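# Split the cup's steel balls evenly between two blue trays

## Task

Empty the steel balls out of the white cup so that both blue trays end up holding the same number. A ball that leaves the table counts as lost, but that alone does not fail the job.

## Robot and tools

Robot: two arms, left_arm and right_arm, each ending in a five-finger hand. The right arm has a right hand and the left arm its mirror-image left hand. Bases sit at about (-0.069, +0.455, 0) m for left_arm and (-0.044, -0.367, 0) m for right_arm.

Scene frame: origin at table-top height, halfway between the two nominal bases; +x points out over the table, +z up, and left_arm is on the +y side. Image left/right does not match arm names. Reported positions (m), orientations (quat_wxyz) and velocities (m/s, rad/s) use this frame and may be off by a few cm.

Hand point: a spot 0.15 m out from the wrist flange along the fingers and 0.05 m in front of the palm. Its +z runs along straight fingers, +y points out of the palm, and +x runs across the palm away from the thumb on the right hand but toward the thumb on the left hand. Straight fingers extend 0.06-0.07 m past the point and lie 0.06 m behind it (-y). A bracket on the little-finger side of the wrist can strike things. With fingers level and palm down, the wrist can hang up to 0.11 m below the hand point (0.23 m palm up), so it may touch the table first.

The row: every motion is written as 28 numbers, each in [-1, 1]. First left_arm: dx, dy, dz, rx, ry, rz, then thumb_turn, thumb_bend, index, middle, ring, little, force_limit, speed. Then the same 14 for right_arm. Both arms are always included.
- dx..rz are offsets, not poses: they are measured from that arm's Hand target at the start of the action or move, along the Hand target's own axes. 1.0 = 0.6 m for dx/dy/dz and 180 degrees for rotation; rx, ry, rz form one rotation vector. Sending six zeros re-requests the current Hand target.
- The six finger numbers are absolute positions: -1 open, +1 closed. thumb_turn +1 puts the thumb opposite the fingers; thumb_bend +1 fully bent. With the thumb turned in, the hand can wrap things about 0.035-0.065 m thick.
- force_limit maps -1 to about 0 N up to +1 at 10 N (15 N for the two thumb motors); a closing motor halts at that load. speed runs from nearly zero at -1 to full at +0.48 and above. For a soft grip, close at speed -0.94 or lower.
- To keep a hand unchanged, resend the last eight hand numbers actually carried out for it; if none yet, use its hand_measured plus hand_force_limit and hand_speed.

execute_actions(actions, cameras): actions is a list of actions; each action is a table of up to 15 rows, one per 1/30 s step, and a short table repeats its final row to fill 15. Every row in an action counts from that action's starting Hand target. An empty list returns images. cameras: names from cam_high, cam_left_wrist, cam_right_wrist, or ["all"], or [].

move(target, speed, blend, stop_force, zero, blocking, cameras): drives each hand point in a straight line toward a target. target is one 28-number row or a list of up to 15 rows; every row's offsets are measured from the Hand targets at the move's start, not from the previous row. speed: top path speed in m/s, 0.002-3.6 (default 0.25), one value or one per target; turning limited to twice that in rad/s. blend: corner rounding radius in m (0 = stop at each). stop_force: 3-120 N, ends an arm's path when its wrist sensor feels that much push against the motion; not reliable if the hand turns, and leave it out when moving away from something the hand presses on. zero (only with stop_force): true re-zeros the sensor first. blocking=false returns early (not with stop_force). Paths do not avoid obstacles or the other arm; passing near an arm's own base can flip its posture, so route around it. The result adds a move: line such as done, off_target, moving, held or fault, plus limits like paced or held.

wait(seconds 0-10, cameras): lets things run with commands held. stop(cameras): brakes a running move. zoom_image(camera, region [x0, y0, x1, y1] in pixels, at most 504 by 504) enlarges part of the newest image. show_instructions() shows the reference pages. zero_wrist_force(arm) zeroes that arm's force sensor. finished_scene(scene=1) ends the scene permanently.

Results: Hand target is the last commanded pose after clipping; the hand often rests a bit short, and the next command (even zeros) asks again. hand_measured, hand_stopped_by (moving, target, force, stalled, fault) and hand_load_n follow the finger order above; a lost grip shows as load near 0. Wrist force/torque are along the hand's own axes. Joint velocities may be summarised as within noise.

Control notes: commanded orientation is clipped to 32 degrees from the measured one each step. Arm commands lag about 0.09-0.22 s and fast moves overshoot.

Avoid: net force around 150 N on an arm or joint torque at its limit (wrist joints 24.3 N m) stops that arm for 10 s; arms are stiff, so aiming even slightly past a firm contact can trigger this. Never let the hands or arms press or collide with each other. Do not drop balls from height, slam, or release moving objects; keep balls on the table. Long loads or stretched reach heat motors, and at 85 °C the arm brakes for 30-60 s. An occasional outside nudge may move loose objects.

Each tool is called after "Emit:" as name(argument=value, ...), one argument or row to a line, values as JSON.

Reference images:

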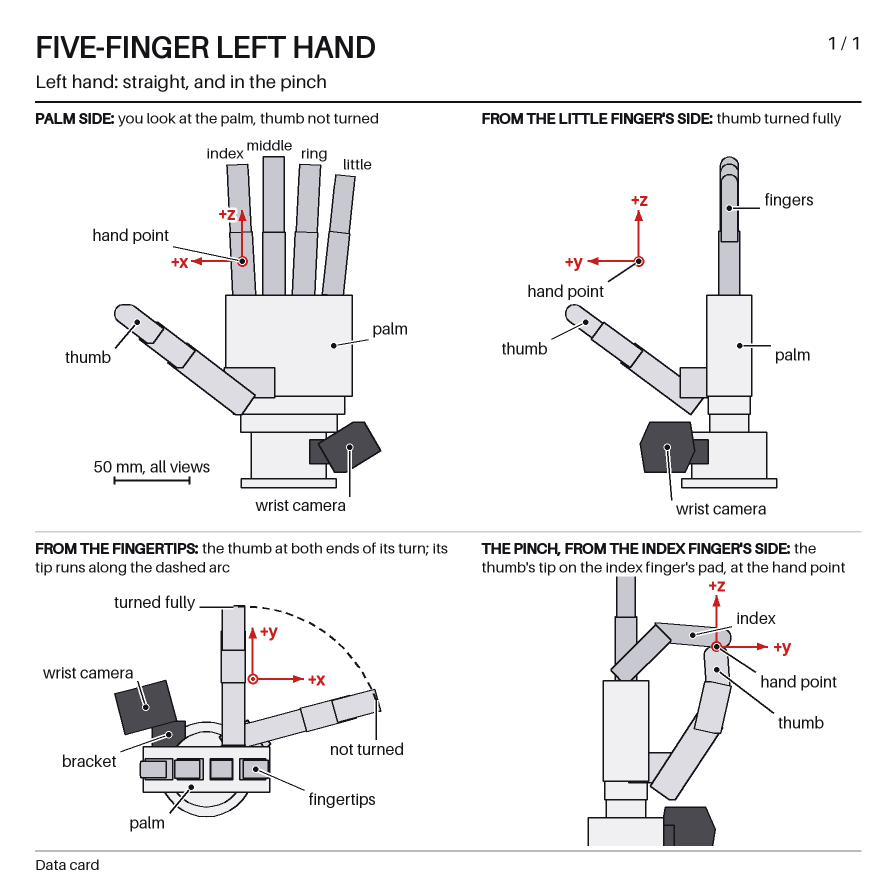

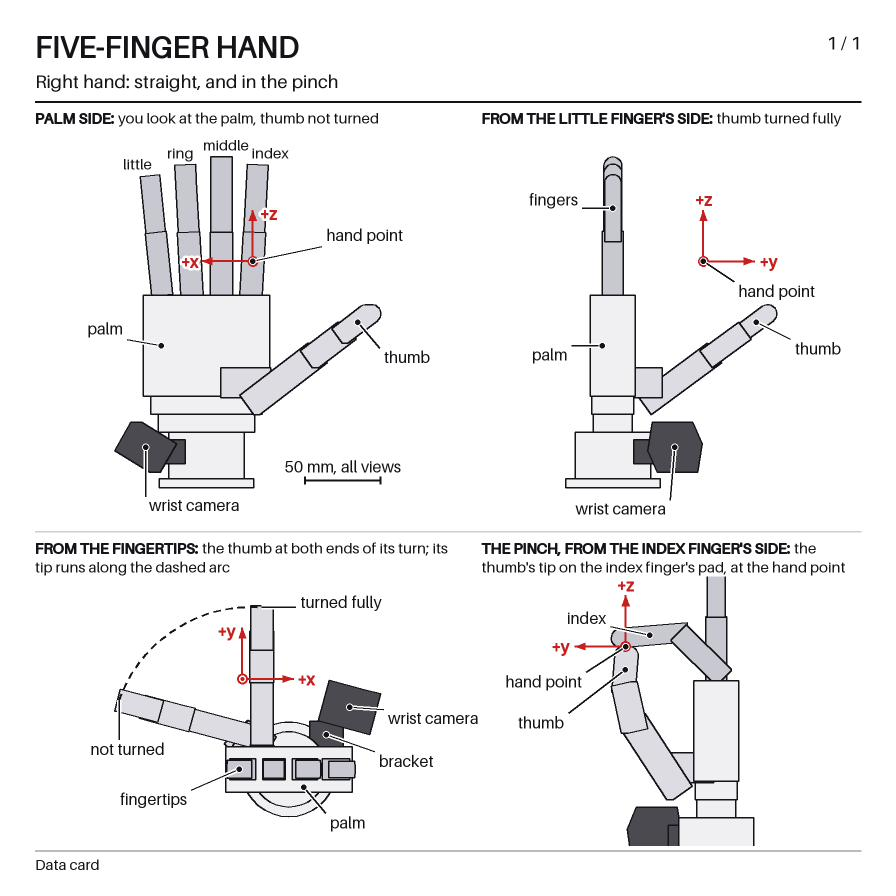

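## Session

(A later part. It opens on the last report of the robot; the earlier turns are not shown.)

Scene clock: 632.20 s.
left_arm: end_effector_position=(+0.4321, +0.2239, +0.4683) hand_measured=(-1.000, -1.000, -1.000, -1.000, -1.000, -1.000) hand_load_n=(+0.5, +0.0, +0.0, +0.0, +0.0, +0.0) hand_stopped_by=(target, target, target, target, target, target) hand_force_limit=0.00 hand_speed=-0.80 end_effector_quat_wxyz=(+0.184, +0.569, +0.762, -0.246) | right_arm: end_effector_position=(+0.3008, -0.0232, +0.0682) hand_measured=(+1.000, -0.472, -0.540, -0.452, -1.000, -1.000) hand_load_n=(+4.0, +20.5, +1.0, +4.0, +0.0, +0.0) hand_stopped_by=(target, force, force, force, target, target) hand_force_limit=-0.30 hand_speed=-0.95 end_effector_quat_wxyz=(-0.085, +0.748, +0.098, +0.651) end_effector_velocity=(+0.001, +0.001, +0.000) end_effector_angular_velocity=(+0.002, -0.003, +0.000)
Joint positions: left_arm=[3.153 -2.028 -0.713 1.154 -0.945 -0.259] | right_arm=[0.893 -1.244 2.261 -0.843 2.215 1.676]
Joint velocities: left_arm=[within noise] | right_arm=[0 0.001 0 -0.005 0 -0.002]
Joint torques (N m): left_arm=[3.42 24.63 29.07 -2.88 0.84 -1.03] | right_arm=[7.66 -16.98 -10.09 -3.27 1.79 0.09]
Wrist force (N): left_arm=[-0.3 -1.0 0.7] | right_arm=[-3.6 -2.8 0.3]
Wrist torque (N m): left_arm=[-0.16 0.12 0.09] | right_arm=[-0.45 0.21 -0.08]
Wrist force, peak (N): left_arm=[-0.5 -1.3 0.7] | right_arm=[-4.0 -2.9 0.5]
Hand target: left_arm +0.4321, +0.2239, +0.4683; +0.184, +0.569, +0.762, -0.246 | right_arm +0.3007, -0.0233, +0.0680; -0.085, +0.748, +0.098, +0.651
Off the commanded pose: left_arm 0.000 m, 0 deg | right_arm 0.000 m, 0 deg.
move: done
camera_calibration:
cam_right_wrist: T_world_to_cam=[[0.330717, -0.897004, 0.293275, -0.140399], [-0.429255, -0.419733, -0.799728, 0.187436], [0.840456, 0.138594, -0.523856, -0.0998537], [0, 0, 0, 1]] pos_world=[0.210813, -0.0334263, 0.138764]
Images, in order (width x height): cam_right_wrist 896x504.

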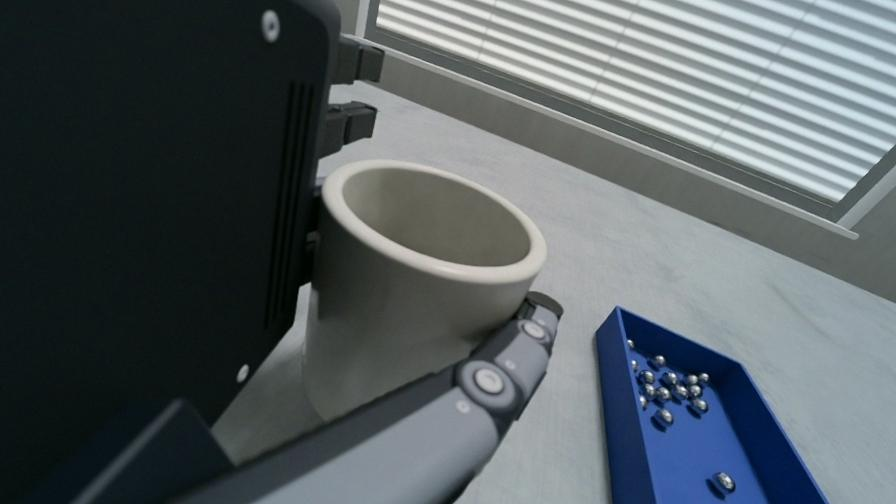

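Emit:
move(
  target=[
    [0.2589,0.0771,-0.1948,0,0,0,-1,-1,-1,-1,-1,-1,0,-0.8, 0.1023,0,-0.0144,0,0,0,1,-0.465,0.5,0.45,-1,-1,-0.3,-0.95],
    [0.2589,0.0771,-0.1948,0,0,0,-1,-1,-1,-1,-1,-1,0,-0.8, 0.1240,-0.3988,0.1398,0,0,0,1,-0.465,0.5,0.45,-1,-1,-0.3,-0.95],
  ],
  speed=0.15,
  cameras=["all"],
)

Scene clock: 644.40 s.
left_arm: end_effector_position=(+0.4324, +0.4237, +0.4681) hand_measured=(-1.000, -1.000, -1.000, -1.000, -1.000, -1.000) hand_load_n=(+0.0, +0.0, -0.5, +0.0, +0.0, -0.5) hand_stopped_by=(target, target, target, target, target, target) hand_force_limit=0.00 hand_speed=-0.80 end_effector_quat_wxyz=(+0.184, +0.569, +0.762, -0.246) | right_arm: end_effector_position=(+0.3293, +0.2320, +0.1299) hand_measured=(+1.000, -0.472, -0.540, -0.452, -1.000, -1.000) hand_load_n=(+4.0, +21.0, +1.0, +4.0, +0.0, +0.0) hand_stopped_by=(target, force, force, force, target, target) hand_force_limit=-0.30 hand_speed=-0.95 end_effector_quat_wxyz=(-0.085, +0.748, +0.098, +0.651)
Joint positions: left_arm=[3.593 -1.951 -0.905 0.973 -1.019 0.265] | right_arm=[1.127 -0.872 1.394 -0.304 2.445 1.739]
Joint torques (N m): left_arm=[7.88 43.96 29.54 -4.12 0.04 1.15] | right_arm=[-12.74 -48.39 -25.22 -2.04 -0.72 -1.37]
Wrist force (N): left_arm=[-0.1 -1.1 0.1] | right_arm=[-3.7 -2.5 0.2]
Wrist torque (N m): left_arm=[-0.11 0.11 0.17] | right_arm=[-0.43 0.20 -0.20]
Wrist force, peak (N): left_arm=[-1.5 -1.4 1.2] | right_arm=[-3.4 -4.5 0.7]
Hand target: left_arm +0.4324, +0.4237, +0.4681; +0.184, +0.569, +0.762, -0.246 | right_arm +0.3294, +0.2320, +0.1300; -0.085, +0.748, +0.098, +0.651
Off the commanded pose: left_arm 0.000 m, 0 deg | right_arm 0.000 m, 0 deg.
move: done
camera_calibration:
cam_left_wrist: T_world_to_cam=[[-0.998947, -0.0449784, -0.00900257, 0.458798], [-0.0449792, 0.998988, -0.000120256, -0.419601], [0.00899887, 0.000284799, -0.999959, 0.574598], [0, 0, 0, 1]] pos_world=[0.434271, 0.439649, 0.578655]
cam_right_wrist: T_world_to_cam=[[0.330807, -0.897001, 0.293181, 0.0609304], [-0.429472, -0.419735, -0.79961, 0.35628], [0.84031, 0.138603, -0.524088, -0.126806], [0, 0, 0, 1]] pos_world=[0.239412, 0.221774, 0.200564]

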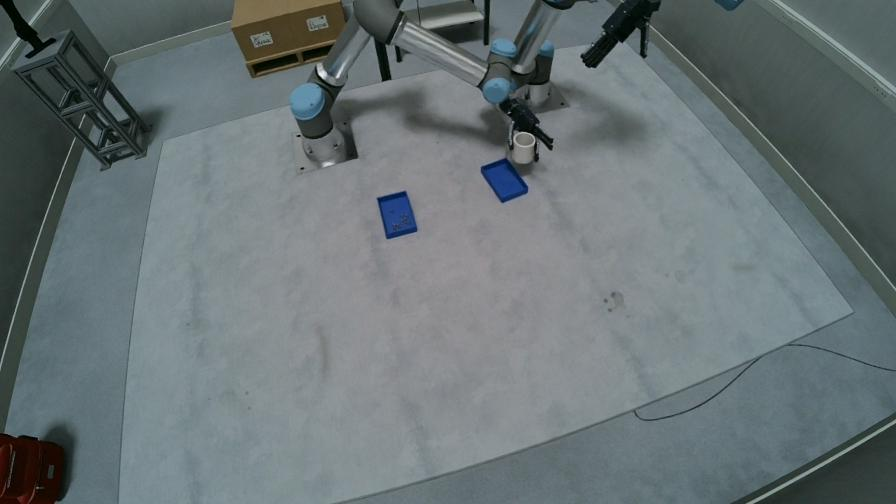

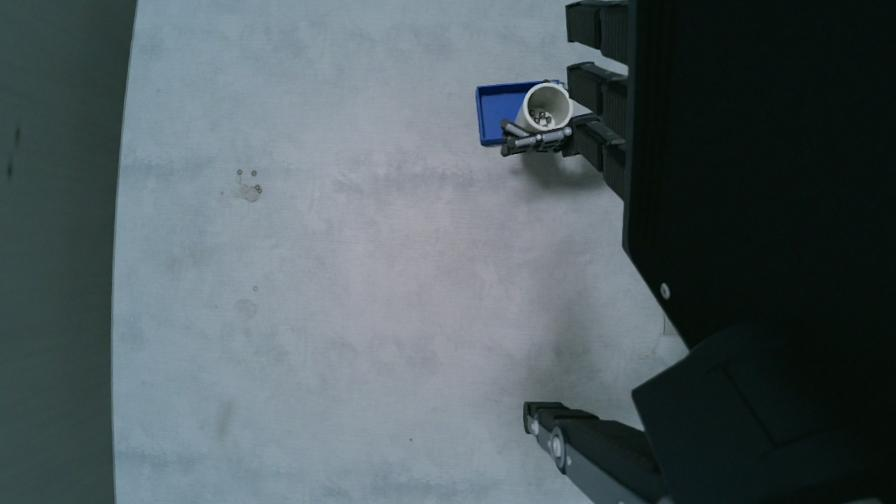

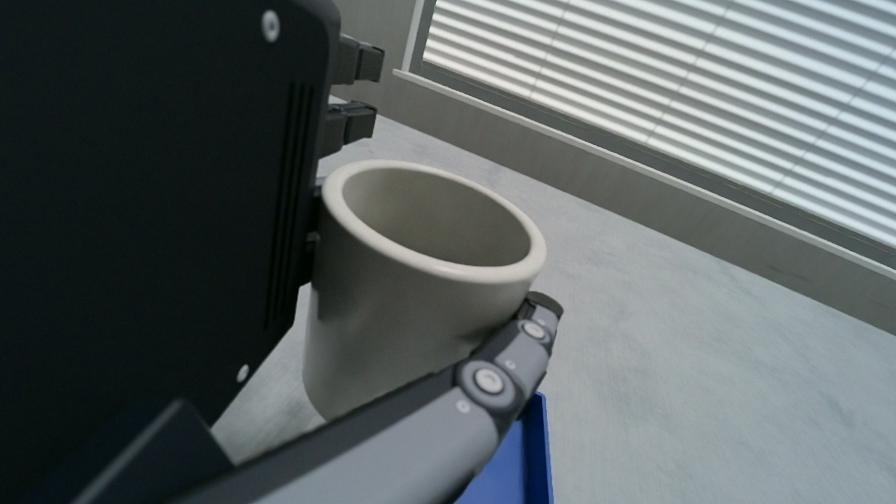

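Emit:
zoom_image(
  camera="cam_left_wrist",
  region=[460, 60, 620, 170],
)

Emit:
zoom_image(
  camera="cam_high",
  region=[470, 90, 570, 210],
)

Scaled by 3.150 from the camera's 896x504 image, which has a finer 1280x720 frame.

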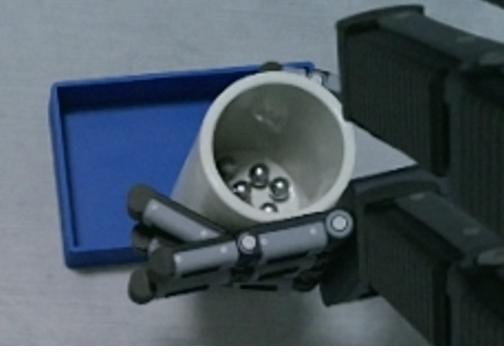

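Scaled by 4.200 from the camera's 896x504 image, which has a finer 1280x720 frame.

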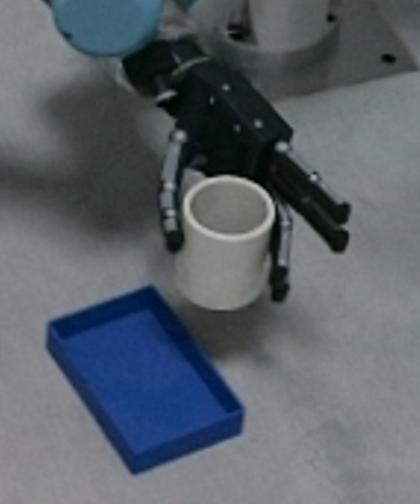

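Emit:
move(
  target=[0,0,0,0,0,0,-1,-1,-1,-1,-1,-1,0,-0.8, -0.0495,0,0.007,0.0425,0,0.3025,1,-0.465,0.5,0.45,-1,-1,-0.3,-0.95],
  speed=0.15,
  cameras=["all"],
)

Scene clock: 652.13 s.
left_arm: end_effector_position=(+0.4324, +0.4237, +0.4681) hand_measured=(-1.000, -1.000, -1.000, -1.000, -1.000, -1.000) hand_load_n=(+0.0, +0.0, +0.0, +0.0, +0.0, +0.0) hand_stopped_by=(target, target, target, target, target, target) hand_force_limit=0.00 hand_speed=-0.80 end_effector_quat_wxyz=(+0.184, +0.569, +0.762, -0.246) | right_arm: end_effector_position=(+0.3295, +0.2319, +0.1001) hand_measured=(+1.000, -0.472, -0.540, -0.452, -1.000, -1.000) hand_load_n=(+2.5, +21.0, +0.5, +3.5, +0.0, +0.0) hand_stopped_by=(target, force, force, force, target, target) hand_force_limit=-0.30 hand_speed=-0.95 end_effector_quat_wxyz=(-0.421, +0.703, -0.213, +0.532)
Joint positions: left_arm=[3.593 -1.951 -0.905 0.973 -1.019 0.265] | right_arm=[1.031 -1.026 1.685 -0.557 2.244 2.598]
Joint torques (N m): left_arm=[7.26 42.84 29.84 -3.79 -0.26 1.1] | right_arm=[8.37 -29.62 -24.67 0.74 1.63 -0.09]
Wrist force (N): left_arm=[-0.2 -1.0 0.3] | right_arm=[-2.7 0.7 0.2]
Wrist torque (N m): left_arm=[-0.10 0.14 0.16] | right_arm=[-0.20 0.19 -0.04]
Wrist force, peak (N): left_arm=[0.0 -1.3 0.2] | right_arm=[-3.9 -2.8 0.2]
Hand target: left_arm +0.4324, +0.4237, +0.4681; +0.184, +0.569, +0.762, -0.246 | right_arm +0.3295, +0.2320, +0.1000; -0.421, +0.703, -0.213, +0.532
Off the commanded pose: left_arm 0.000 m, 0 deg | right_arm 0.000 m, 0 deg.
move: done
camera_calibration:
cam_left_wrist: T_world_to_cam=[[-0.998947, -0.0449784, -0.00900257, 0.458798], [-0.0449792, 0.998988, -0.000120256, -0.419601], [0.00899887, 0.000284799, -0.999959, 0.574598], [0, 0, 0, 1]] pos_world=[0.434271, 0.439649, 0.578655]
cam_right_wrist: T_world_to_cam=[[0.288487, -0.737014, -0.611217, 0.136959], [-0.630127, 0.334496, -0.700752, 0.213779], [0.720913, 0.587302, -0.367914, -0.222932], [0, 0, 0, 1]] pos_world=[0.255912, 0.160361, 0.151498]

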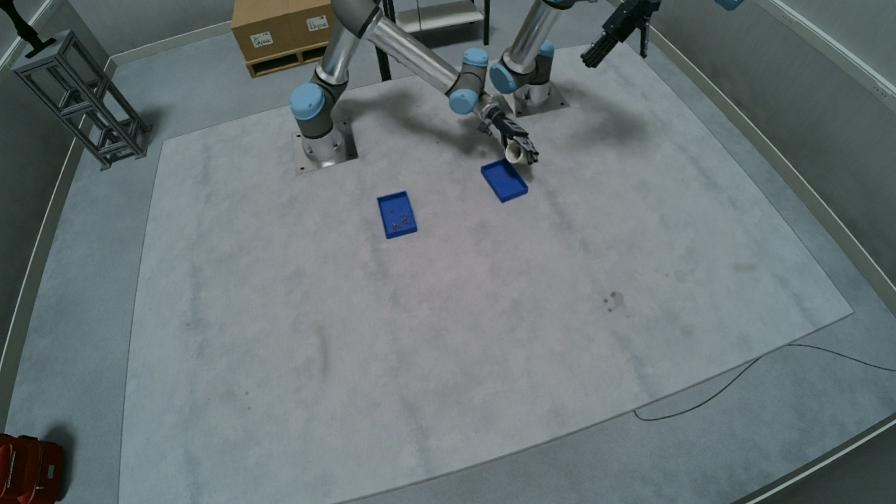

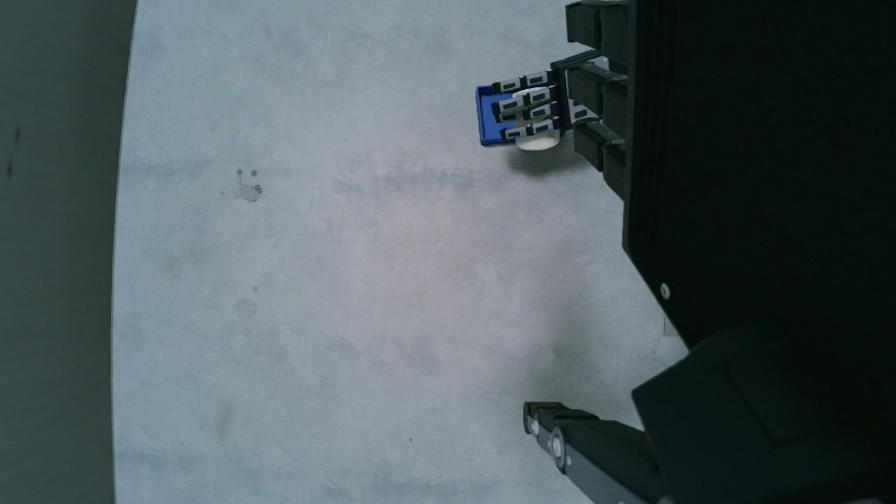

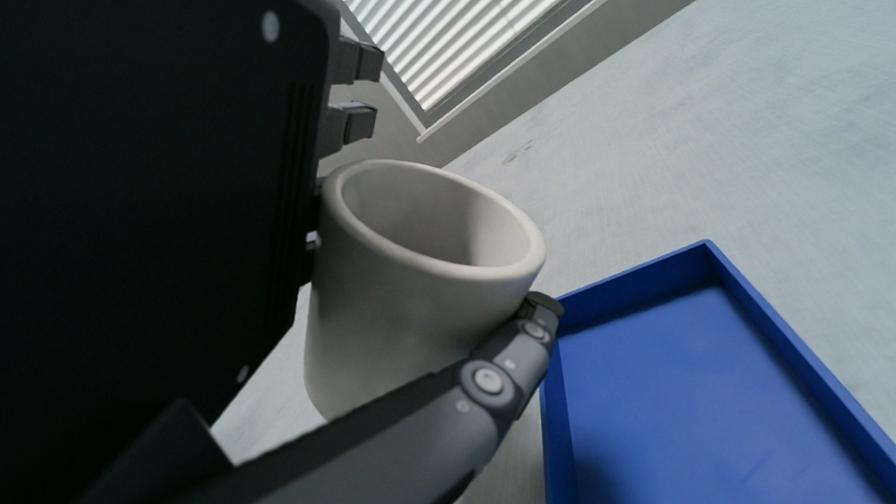

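Emit:
move(
  target=[0,0,0,0,0,0,-1,-1,-1,-1,-1,-1,0,-0.8, -0.0142,0.0205,0.0020,0.0193,0,0.1375,1,-0.465,0.5,0.45,-1,-1,-0.3,-0.95],
  speed=0.12,
  cameras=["cam_high","cam_right_wrist"],
)

Scene clock: 656.30 s.
left_arm: end_effector_position=(+0.4324, +0.4237, +0.4681) hand_measured=(-1.000, -1.000, -1.000, -1.000, -1.000, -1.000) hand_load_n=(+0.0, +0.0, +0.0, +0.0, +0.0, +0.0) hand_stopped_by=(target, target, target, target, target, target) hand_force_limit=0.00 hand_speed=-0.80 end_effector_quat_wxyz=(+0.184, +0.569, +0.762, -0.246) | right_arm: end_effector_position=(+0.3295, +0.2319, +0.0850) hand_measured=(+1.000, -0.472, -0.540, -0.452, -1.000, -1.000) hand_load_n=(+1.5, +21.0, +0.0, +3.5, +0.0, +0.0) hand_stopped_by=(target, force, force, force, target, target) hand_force_limit=-0.30 hand_speed=-0.95 end_effector_quat_wxyz=(-0.546, +0.628, -0.343, +0.436)
Joint positions: left_arm=[3.593 -1.951 -0.905 0.973 -1.019 0.265] | right_arm=[0.981 -1.046 1.824 -0.749 2.173 2.984]
Joint torques (N m): left_arm=[7.63 42.81 29.65 -3.89 -0.07 0.85] | right_arm=[7.53 -28.71 -25.3 0.42 1.31 -0.41]
Wrist force (N): left_arm=[0.0 -1.2 0.1] | right_arm=[-1.5 1.3 -0.2]
Wrist torque (N m): left_arm=[-0.12 0.10 0.18] | right_arm=[-0.16 0.15 -0.06]
Wrist force, peak (N): left_arm=[-0.1 -1.3 0.2] | right_arm=[-3.0 0.6 -0.3]
Hand target: left_arm +0.4324, +0.4237, +0.4681; +0.184, +0.569, +0.762, -0.246 | right_arm +0.3295, +0.2320, +0.0850; -0.546, +0.628, -0.343, +0.436
Off the commanded pose: left_arm 0.000 m, 0 deg | right_arm 0.000 m, 0 deg.
move: done
camera_calibration:
cam_right_wrist: T_world_to_cam=[[0.203184, -0.416302, -0.886233, 0.104842], [-0.694705, 0.576541, -0.430099, 0.145361], [0.690001, 0.70306, -0.172063, -0.261829], [0, 0, 0, 1]] pos_world=[0.260343, 0.143921, 0.110383]
Images, in order (width x height): cam_high 896x504, cam_right_wrist 896x504.

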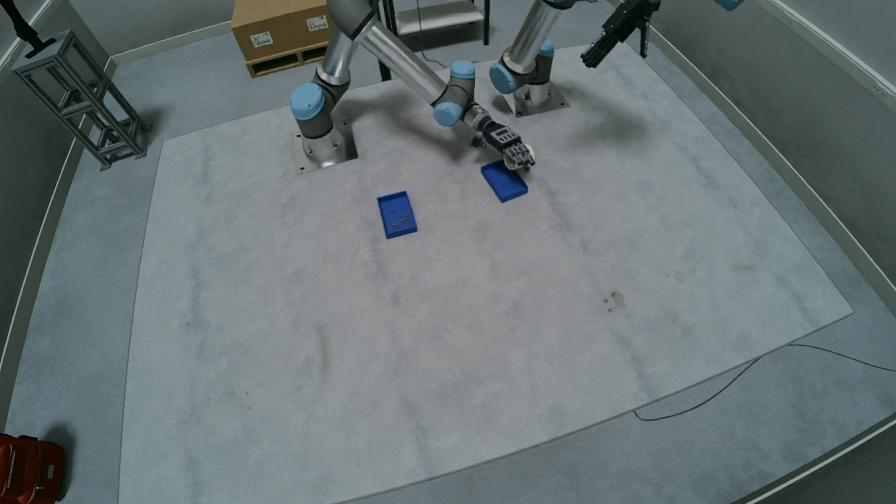

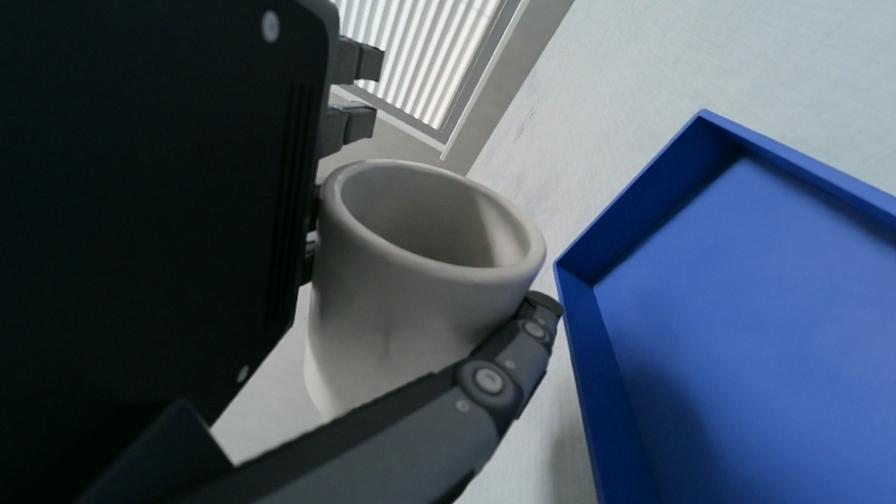

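Emit:
move(
  target=[0,0,0,0,0,0,-1,-1,-1,-1,-1,-1,0,-0.8, 0,0,0,0.0093,0,0.066,1,-0.465,0.5,0.45,-1,-1,-0.3,-0.95],
  speed=0.1,
  cameras=["cam_right_wrist"],
)

Scene clock: 659.80 s.
left_arm: end_effector_position=(+0.4324, +0.4237, +0.4681) hand_measured=(-1.000, -1.000, -1.000, -1.000, -1.000, -1.000) hand_load_n=(+0.0, +0.0, +0.0, +0.0, +0.0, -0.5) hand_stopped_by=(target, target, target, target, target, target) hand_force_limit=0.00 hand_speed=-0.80 end_effector_quat_wxyz=(+0.184, +0.569, +0.762, -0.246) | right_arm: end_effector_position=(+0.3295, +0.2319, +0.0850) hand_measured=(+1.000, -0.472, -0.540, -0.452, -1.000, -1.000) hand_load_n=(+1.0, +21.0, +0.0, +3.5, +0.0, +0.0) hand_stopped_by=(target, force, force, force, target, target) hand_force_limit=-0.30 hand_speed=-0.95 end_effector_quat_wxyz=(+0.597, -0.581, +0.400, -0.382) end_effector_velocity=(+0.000, +0.000, +0.000) end_effector_angular_velocity=(-0.006, -0.001, -0.001)
Joint positions: left_arm=[3.593 -1.951 -0.905 0.973 -1.019 0.265] | right_arm=[0.961 -1.05 1.877 -0.834 2.151 3.172]
Joint velocities: left_arm=[within noise] | right_arm=[0 0.001 -0.002 0.004 0 -0.005]
Joint torques (N m): left_arm=[7.14 42.19 28.14 -3.89 -0.27 0.61] | right_arm=[2.52 -26.95 -22.7 0.56 1.09 -1.98]
Wrist force (N): left_arm=[0.0 -1.1 0.2] | right_arm=[-0.5 1.2 -0.5]
Wrist torque (N m): left_arm=[-0.11 0.11 0.18] | right_arm=[-0.16 0.08 -0.01]
Wrist force, peak (N): left_arm=[0.0 -1.3 0.2] | right_arm=[-2.2 1.4 -0.2]
Hand target: left_arm +0.4324, +0.4237, +0.4681; +0.184, +0.569, +0.762, -0.246 | right_arm +0.3295, +0.2320, +0.0850; +0.597, -0.581, +0.400, -0.382
Off the commanded pose: left_arm 0.000 m, 0 deg | right_arm 0.000 m, 0 deg.
move: done
camera_calibration:
cam_right_wrist: T_world_to_cam=[[0.153378, -0.228431, -0.961402, 0.0841129], [-0.713726, 0.647267, -0.267657, 0.121316], [0.683425, 0.727231, -0.0637609, -0.274438], [0, 0, 0, 1]] pos_world=[0.261243, 0.14027, 0.0958389]
Images, in order (width x height): cam_right_wrist 896x504.

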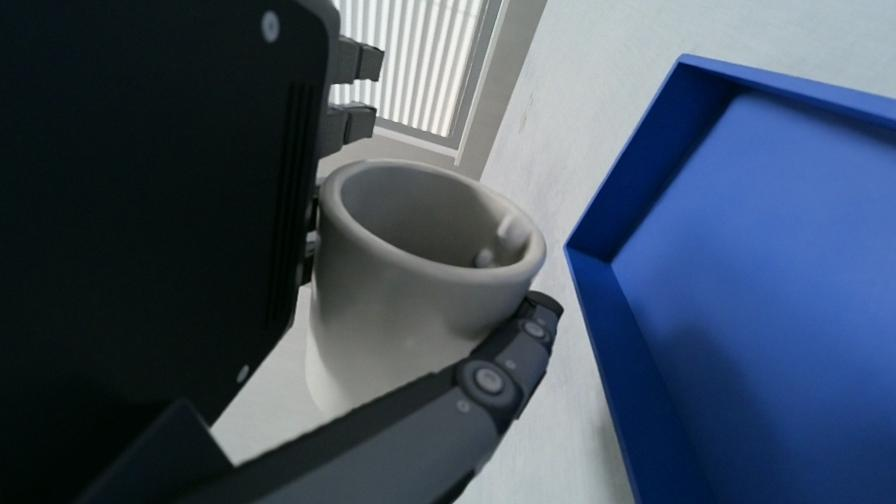

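Emit:
move(
  target=[0,0,0,0,0,0,-1,-1,-1,-1,-1,-1,0,-0.8, 0,0,0,0.0039,0,0.0275,1,-0.465,0.5,0.45,-1,-1,-0.3,-0.95],
  speed=0.1,
  cameras=["cam_right_wrist"],
)

Scene clock: 661.93 s.
left_arm: end_effector_position=(+0.4324, +0.4237, +0.4681) hand_measured=(-1.000, -1.000, -1.000, -1.000, -1.000, -1.000) hand_load_n=(+0.0, +0.0, +0.0, +0.0, +0.0, +0.0) hand_stopped_by=(target, target, target, target, target, target) hand_force_limit=0.00 hand_speed=-0.80 end_effector_quat_wxyz=(+0.184, +0.569, +0.762, -0.246) | right_arm: end_effector_position=(+0.3295, +0.2319, +0.0849) hand_measured=(+1.000, -0.472, -0.540, -0.452, -1.000, -1.000) hand_load_n=(+1.5, +21.0, +0.0, +4.0, +0.0, +0.0) hand_stopped_by=(target, force, force, force, target, target) hand_force_limit=-0.30 hand_speed=-0.95 end_effector_quat_wxyz=(+0.617, -0.560, +0.422, -0.358)
Joint positions: left_arm=[3.593 -1.951 -0.905 0.973 -1.019 0.265] | right_arm=[0.953 -1.048 1.897 -0.87 2.144 3.25]
Joint torques (N m): left_arm=[7.52 43.7 28.53 -3.78 -0.09 0.57] | right_arm=[-0.65 -31.95 -23.15 0.37 0.36 -1.75]
Wrist force (N): left_arm=[-0.1 -1.0 0.2] | right_arm=[-0.6 0.6 -0.3]
Wrist torque (N m): left_arm=[-0.10 0.12 0.17] | right_arm=[-0.18 0.13 -0.01]
Wrist force, peak (N): left_arm=[-0.3 -1.3 0.2] | right_arm=[-0.7 1.3 -0.5]
Hand target: left_arm +0.4324, +0.4237, +0.4681; +0.184, +0.569, +0.762, -0.246 | right_arm +0.3295, +0.2320, +0.0850; +0.617, -0.560, +0.422, -0.358
Off the commanded pose: left_arm 0.000 m, 0 deg | right_arm 0.000 m, 0 deg.
move: done
camera_calibration:
cam_right_wrist: T_world_to_cam=[[0.131583, -0.146585, -0.980407, 0.0737733], [-0.71892, 0.666831, -0.196189, 0.112471], [0.682524, 0.73065, -0.0176399, -0.278844], [0, 0, 0, 1]] pos_world=[0.261468, 0.139552, 0.0894746]
Images, in order (width x height): cam_right_wrist 896x504.

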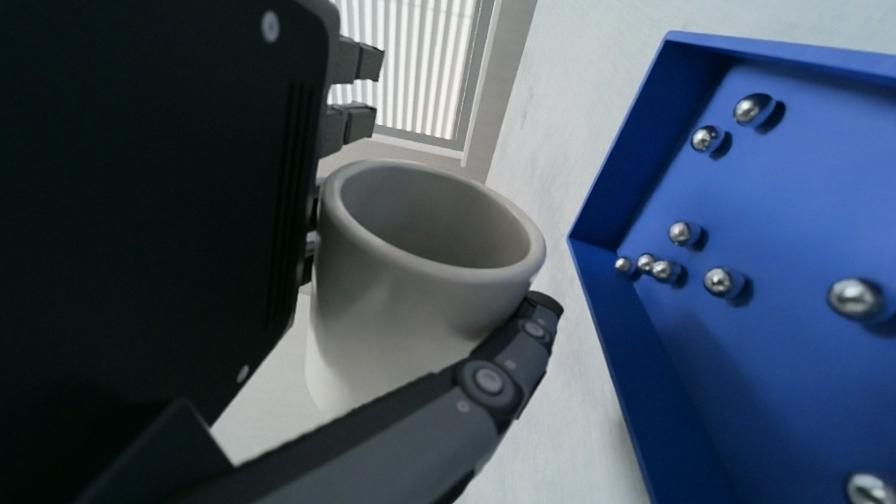

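Emit:
move(
  target=[0,0,0,0,0,0,-1,-1,-1,-1,-1,-1,0,-0.8, 0,0,0,0.0054,0,0.0385,1,-0.465,0.5,0.45,-1,-1,-0.3,-0.95],
  speed=0.1,
  cameras=["all"],
)

Scene clock: 663.40 s.
left_arm: end_effector_position=(+0.4324, +0.4237, +0.4681) hand_measured=(-1.000, -1.000, -1.000, -1.000, -1.000, -1.000) hand_load_n=(+0.0, +0.0, +0.0, +0.0, +0.0, +0.0) hand_stopped_by=(target, target, target, target, target, target) hand_force_limit=0.00 hand_speed=-0.80 end_effector_quat_wxyz=(+0.184, +0.569, +0.762, -0.246) | right_arm: end_effector_position=(+0.3295, +0.2319, +0.0848) hand_measured=(+1.000, -0.472, -0.540, -0.452, -1.000, -1.000) hand_load_n=(+1.0, +21.0, +0.0, +3.5, -0.5, +0.0) hand_stopped_by=(target, force, force, force, target, target) hand_force_limit=-0.30 hand_speed=-0.95 end_effector_quat_wxyz=(+0.642, -0.528, +0.452, -0.324)
Joint positions: left_arm=[3.593 -1.951 -0.905 0.973 -1.019 0.265] | right_arm=[0.944 -1.042 1.922 -0.92 2.137 3.361]
Joint torques (N m): left_arm=[7.38 42.5 28.71 -3.62 -0.08 0.41] | right_arm=[-1.05 -37.16 -23.76 0.32 -0.09 -1.49]
Wrist force (N): left_arm=[0.0 -1.2 0.2] | right_arm=[0.2 0.6 -0.3]
Wrist torque (N m): left_arm=[-0.12 0.11 0.18] | right_arm=[-0.16 0.03 0.03]
Wrist force, peak (N): left_arm=[0.0 -1.3 0.3] | right_arm=[0.3 1.1 -0.1]
Hand target: left_arm +0.4324, +0.4237, +0.4681; +0.184, +0.569, +0.762, -0.246 | right_arm +0.3295, +0.2320, +0.0850; +0.642, -0.528, +0.452, -0.324
Off the commanded pose: left_arm 0.000 m, 0 deg | right_arm 0.000 m, 0 deg.
move: done
camera_calibration:
cam_left_wrist: T_world_to_cam=[[-0.998947, -0.0449784, -0.00900257, 0.458798], [-0.0449792, 0.998988, -0.000120256, -0.419601], [0.00899887, 0.000284799, -0.999959, 0.574598], [0, 0, 0, 1]] pos_world=[0.434271, 0.439649, 0.578655]
cam_right_wrist: T_world_to_cam=[[0.100426, -0.0300113, -0.994492, 0.0581295], [-0.723555, 0.683877, -0.0937041, 0.101338], [0.682923, 0.728979, 0.0469644, -0.284053], [0, 0, 0, 1]] pos_world=[0.261472, 0.139511, 0.0806454]

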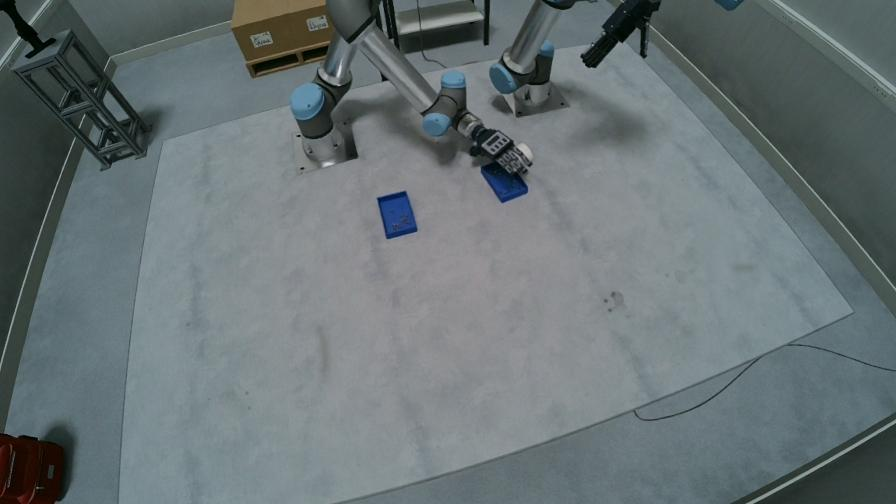

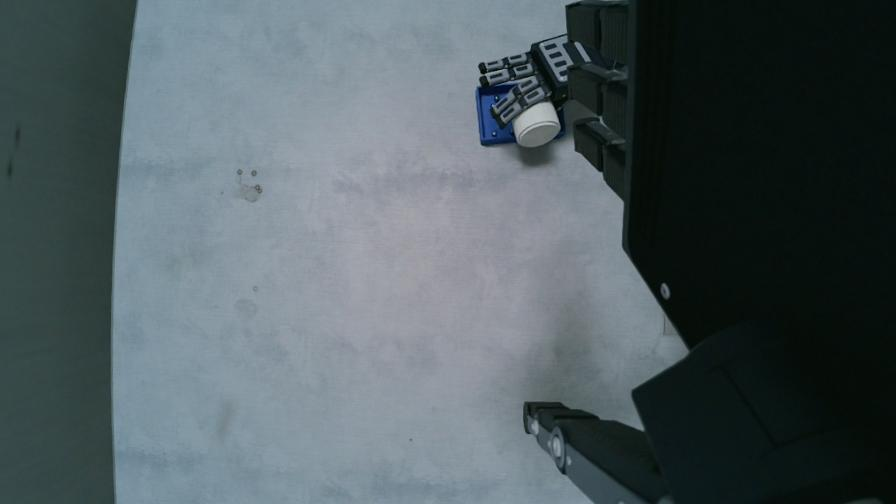

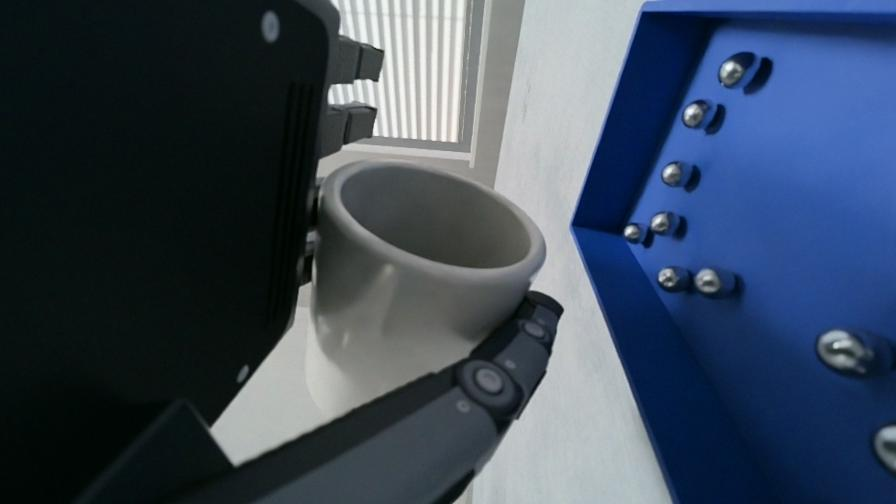

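Emit:
wait(
  seconds=1,
  cameras=["cam_right_wrist"],
)

Emit:
move(
  target=[0,0,0,0,0,0,-1,-1,-1,-1,-1,-1,0,-0.8, -0.018,-0.0728,0.0025,-0.0803,0,-0.572,1,-0.465,0.5,0.45,-1,-1,-0.3,-0.95],
  speed=0.3,
  cameras=["all"],
)

Scene clock: 666.53 s.
left_arm: end_effector_position=(+0.4324, +0.4237, +0.4681) hand_measured=(-1.000, -1.000, -1.000, -1.000, -1.000, -1.000) hand_load_n=(+0.0, +0.0, +0.0, +0.0, +0.0, +0.0) hand_stopped_by=(target, target, target, target, target, target) hand_force_limit=0.00 hand_speed=-0.80 end_effector_quat_wxyz=(+0.184, +0.569, +0.762, -0.246) | right_arm: end_effector_position=(+0.3295, +0.2320, +0.0850) hand_measured=(+1.000, -0.472, -0.540, -0.452, -1.000, -1.000) hand_load_n=(+1.5, +21.0, +0.0, +3.5, -0.5, +0.0) hand_stopped_by=(target, force, force, force, target, target) hand_force_limit=-0.30 hand_speed=-0.95 end_effector_quat_wxyz=(+0.642, -0.528, +0.452, -0.324)
Joint positions: left_arm=[3.593 -1.951 -0.905 0.973 -1.019 0.265] | right_arm=[0.944 -1.042 1.922 -0.92 2.138 3.361]
Joint torques (N m): left_arm=[7.01 42.93 29.02 -3.86 -0.17 0.38] | right_arm=[8.95 -48.02 -23.43 0.33 1.01 1.77]
Wrist force (N): left_arm=[0.0 -1.1 0.2] | right_arm=[0.1 0.7 -0.1]
Wrist torque (N m): left_arm=[-0.11 0.10 0.18] | right_arm=[-0.17 0.03 0.02]
Wrist force, peak (N): left_arm=[-0.1 -1.2 0.3] | right_arm=[0.4 1.2 -0.4]
Hand target: left_arm +0.4324, +0.4237, +0.4681; +0.184, +0.569, +0.762, -0.246 | right_arm +0.3295, +0.2320, +0.0850; +0.642, -0.528, +0.452, -0.324
Off the commanded pose: left_arm 0.000 m, 0 deg | right_arm 0.000 m, 0 deg.
wait: 1.00 s; at rest from the start
camera_calibration:
cam_right_wrist: T_world_to_cam=[[0.100567, -0.0298709, -0.994482, 0.0581748], [-0.723541, 0.683891, -0.0937098, 0.101274], [0.682916, 0.728973, 0.047164, -0.284145], [0, 0, 0, 1]] pos_world=[0.261472, 0.139611, 0.0807455]
Images, in order (width x height): cam_right_wrist 896x504.

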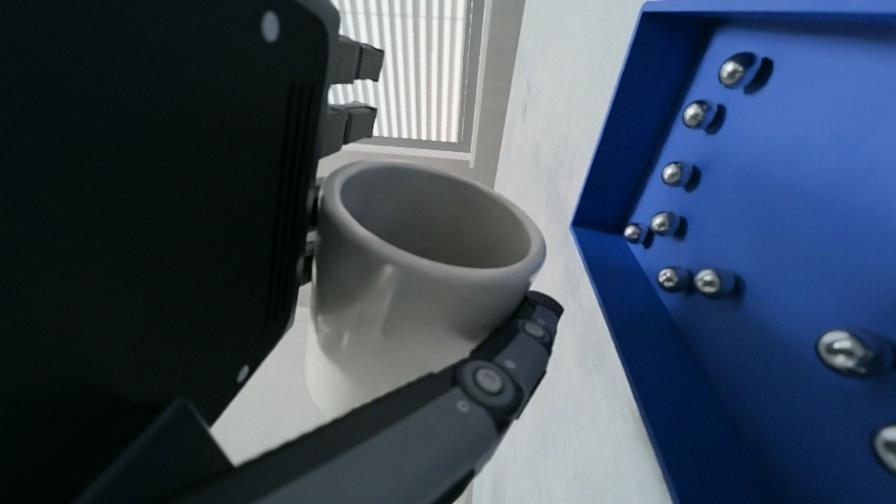

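Scene clock: 670.07 s.
left_arm: end_effector_position=(+0.4324, +0.4237, +0.4681) hand_measured=(-1.000, -1.000, -1.000, -1.000, -1.000, -1.000) hand_load_n=(+0.0, +0.0, +0.0, +0.0, +0.0, +0.0) hand_stopped_by=(target, target, target, target, target, target) hand_force_limit=0.00 hand_speed=-0.80 end_effector_quat_wxyz=(+0.184, +0.569, +0.762, -0.246) | right_arm: end_effector_position=(+0.3293, +0.2321, +0.1299) hand_measured=(+1.000, -0.472, -0.540, -0.452, -1.000, -1.000) hand_load_n=(+3.5, +20.5, +0.5, +4.0, +0.0, +0.0) hand_stopped_by=(target, force, force, force, target, target) hand_force_limit=-0.30 hand_speed=-0.95 end_effector_quat_wxyz=(-0.085, +0.748, +0.098, +0.651)
Joint positions: left_arm=[3.593 -1.951 -0.905 0.973 -1.019 0.265] | right_arm=[1.127 -0.872 1.394 -0.304 2.445 1.738]
Joint torques (N m): left_arm=[7.95 43.22 27.5 -3.7 -0.13 0.15] | right_arm=[-13.13 -59.3 -10.41 -2.2 -0.37 -1.23]
Wrist force (N): left_arm=[0.0 -1.1 0.3] | right_arm=[-3.3 -2.8 0.0]
Wrist torque (N m): left_arm=[-0.12 0.11 0.18] | right_arm=[-0.47 0.22 -0.21]
Wrist force, peak (N): left_arm=[-0.1 -1.3 0.2] | right_arm=[-3.3 -3.0 -0.3]
Hand target: left_arm +0.4324, +0.4237, +0.4681; +0.184, +0.569, +0.762, -0.246 | right_arm +0.3294, +0.2320, +0.1300; -0.085, +0.748, +0.098, +0.651
Off the commanded pose: left_arm 0.000 m, 0 deg | right_arm 0.000 m, 0 deg.
move: done
camera_calibration:
cam_left_wrist: T_world_to_cam=[[-0.998947, -0.0449784, -0.00900257, 0.458798], [-0.0449792, 0.998988, -0.000120256, -0.419601], [0.00899887, 0.000284799, -0.999959, 0.574598], [0, 0, 0, 1]] pos_world=[0.434271, 0.439649, 0.578655]
cam_right_wrist: T_world_to_cam=[[0.330862, -0.89705, 0.292969, 0.0610902], [-0.429182, -0.419529, -0.799874, 0.35618], [0.840436, 0.13891, -0.523804, -0.127029], [0, 0, 0, 1]] pos_world=[0.239413, 0.221874, 0.200463]

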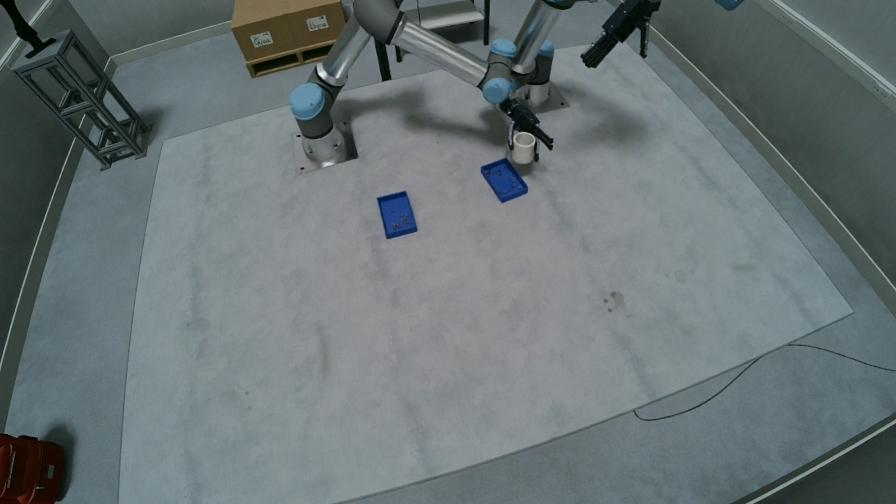

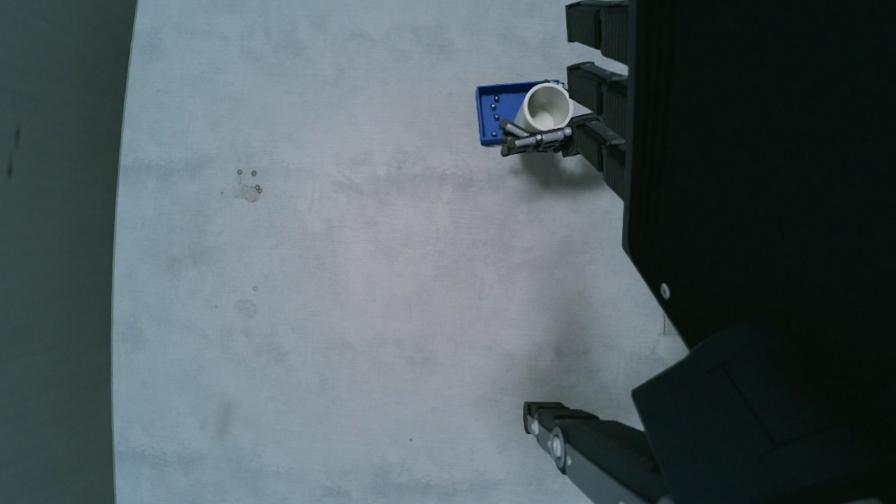

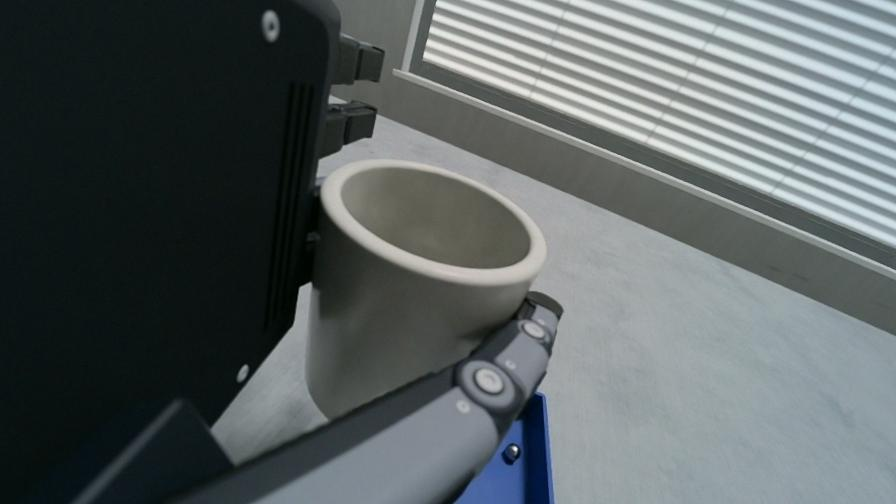

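Emit:
zoom_image(
  camera="cam_left_wrist",
  region=[460, 60, 620, 170],
)

Emit:
zoom_image(
  camera="cam_high",
  region=[470, 140, 540, 210],
)

Scaled by 3.150 from the camera's 896x504 image, which has a finer 1280x720 frame.

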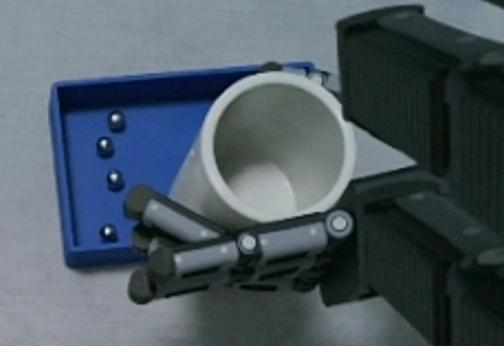

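Scaled by 7.200 from the camera's 896x504 image, which has a finer 1280x720 frame.

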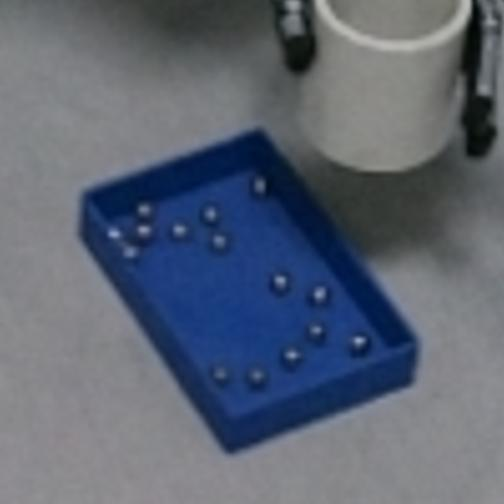

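Emit:
move(
  target=[
    [0,0,0,0,0,0,-1,-1,-1,-1,-1,-1,0,-0.8, -0.0217,0.3987,-0.1543,0,0,0,1,-0.465,0.5,0.45,-1,-1,-0.3,-0.95],
    [0,0,0,0,0,0,-1,-1,-1,-1,-1,-1,0,-0.8, -0.162,0.3987,-0.1346,0,0,0,1,-0.465,0.5,0.45,-1,-1,-0.3,-0.95],
  ],
  speed=[0.25,0.12],
  blend=[0.02,0],
  cameras=["cam_high"],
)

Emit:
move(
  target=[0,0,0,0,0,0,-1,-1,-1,-1,-1,-1,0,-0.8, -0.0198,0,0.0028,0,0,0,1,-0.465,0.5,0.45,-1,-1,-0.3,-0.95],
  speed=0.01,
  stop_force=4,
  cameras=["cam_right_wrist"],
)

Scene clock: 675.00 s.
left_arm: end_effector_position=(+0.4324, +0.4237, +0.4681) hand_measured=(-1.000, -1.000, -1.000, -1.000, -1.000, -1.000) hand_load_n=(+0.0, +0.0, +0.0, +0.0, +0.0, +0.0) hand_stopped_by=(target, target, target, target, target, target) hand_force_limit=0.00 hand_speed=-0.80 end_effector_quat_wxyz=(+0.184, +0.569, +0.762, -0.246) | right_arm: end_effector_position=(+0.3007, -0.0232, +0.0450) hand_measured=(+1.000, -0.472, -0.540, -0.452, -1.000, -1.000) hand_load_n=(+3.5, +20.5, +0.5, +4.0, +0.0, +0.0) hand_stopped_by=(target, force, force, force, target, target) hand_force_limit=-0.30 hand_speed=-0.95 end_effector_quat_wxyz=(-0.085, +0.748, +0.098, +0.651)
Joint positions: left_arm=[3.593 -1.951 -0.905 0.973 -1.019 0.265] | right_arm=[0.893 -1.183 2.271 -0.915 2.215 1.676]
Joint torques (N m): left_arm=[6.79 42.17 27.56 -3.43 0.08 0.11] | right_arm=[-11.28 -23.69 -18.6 -1.36 -0.64 -1.64]
Wrist force (N): left_arm=[-0.1 -1.2 0.4] | right_arm=[-3.0 -2.7 0.1]
Wrist torque (N m): left_arm=[-0.14 0.13 0.17] | right_arm=[-0.45 0.21 -0.08]
Wrist force, peak (N): left_arm=[-0.1 -1.4 0.1] | right_arm=[-3.0 -5.1 0.8]
Hand target: left_arm +0.4324, +0.4237, +0.4681; +0.184, +0.569, +0.762, -0.246 | right_arm +0.3007, -0.0232, +0.0450; -0.085, +0.748, +0.098, +0.651
Off the commanded pose: left_arm 0.000 m, 0 deg | right_arm 0.000 m, 0 deg.
move: done
Images, in order (width x height): cam_high 896x504.

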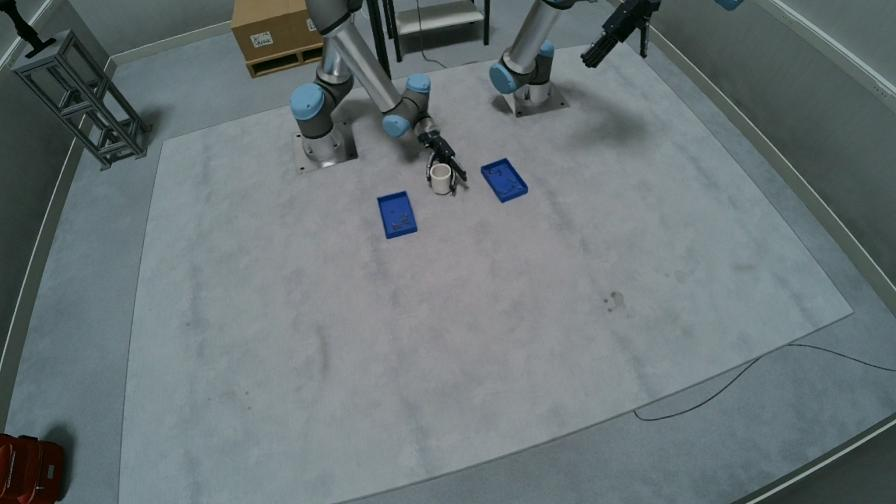

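Scene clock: 677.10 s.
left_arm: end_effector_position=(+0.4324, +0.4237, +0.4681) hand_measured=(-1.000, -1.000, -1.000, -1.000, -1.000, -1.000) hand_load_n=(+0.0, +0.0, +0.0, +0.0, +0.0, +0.0) hand_stopped_by=(target, target, target, target, target, target) hand_force_limit=0.00 hand_speed=-0.80 end_effector_quat_wxyz=(+0.184, +0.569, +0.762, -0.246) | right_arm: end_effector_position=(+0.3007, -0.0232, +0.0380) hand_measured=(+1.000, -0.472, -0.540, -0.452, -1.000, -1.000) hand_load_n=(+2.0, +20.5, +0.5, +4.5, +0.0, +0.0) hand_stopped_by=(target, force, force, force, target, target) hand_force_limit=-0.30 hand_speed=-0.95 end_effector_quat_wxyz=(-0.085, +0.748, +0.098, +0.651)
Joint positions: left_arm=[3.593 -1.951 -0.905 0.973 -1.019 0.265] | right_arm=[0.893 -1.163 2.274 -0.936 2.215 1.676]
Joint torques (N m): left_arm=[7.61 42.72 26.93 -3.7 0.09 -0.07] | right_arm=[-1.63 -37.38 -17.34 -2.69 -0.71 -0.87]
Wrist force (N): left_arm=[-0.2 -1.1 0.2] | right_arm=[-1.1 -1.8 0.6]
Wrist torque (N m): left_arm=[-0.11 0.13 0.16] | right_arm=[-0.40 0.18 -0.06]
Wrist force, peak (N): left_arm=[-0.2 -1.3 0.3] | right_arm=[6.4 -2.8 4.1]
Hand target: left_arm +0.4324, +0.4237, +0.4681; +0.184, +0.569, +0.762, -0.246 | right_arm +0.3007, -0.0232, +0.0380; -0.085, +0.748, +0.098, +0.651 (not the last commanded pose)
Off the commanded pose: left_arm 0.000 m, 0 deg | right_arm 0.005 m, 0 deg.
move: contact (right_arm)
camera_calibration:
cam_right_wrist: T_world_to_cam=[[0.330656, -0.897044, 0.29322, -0.131491], [-0.429215, -0.419644, -0.799796, 0.163243], [0.8405, 0.138603, -0.523783, -0.115607], [0, 0, 0, 1]] pos_world=[0.210713, -0.0334261, 0.108564]
Images, in order (width x height): cam_right_wrist 896x504.

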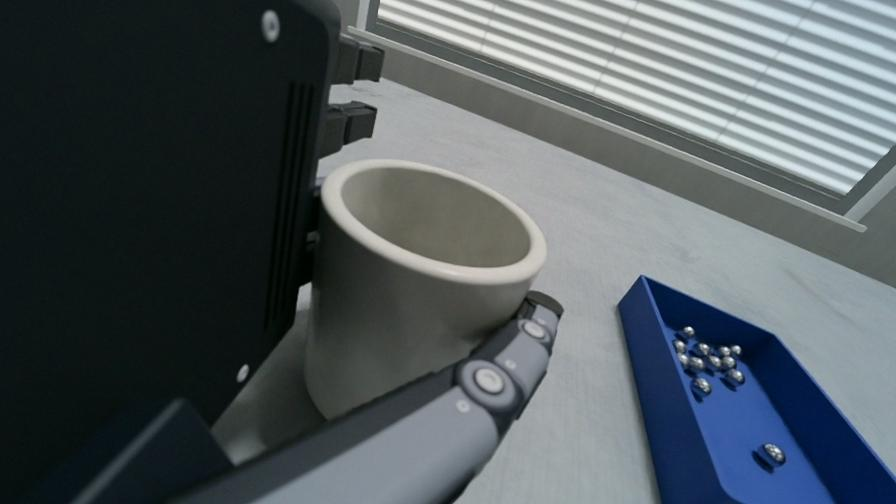

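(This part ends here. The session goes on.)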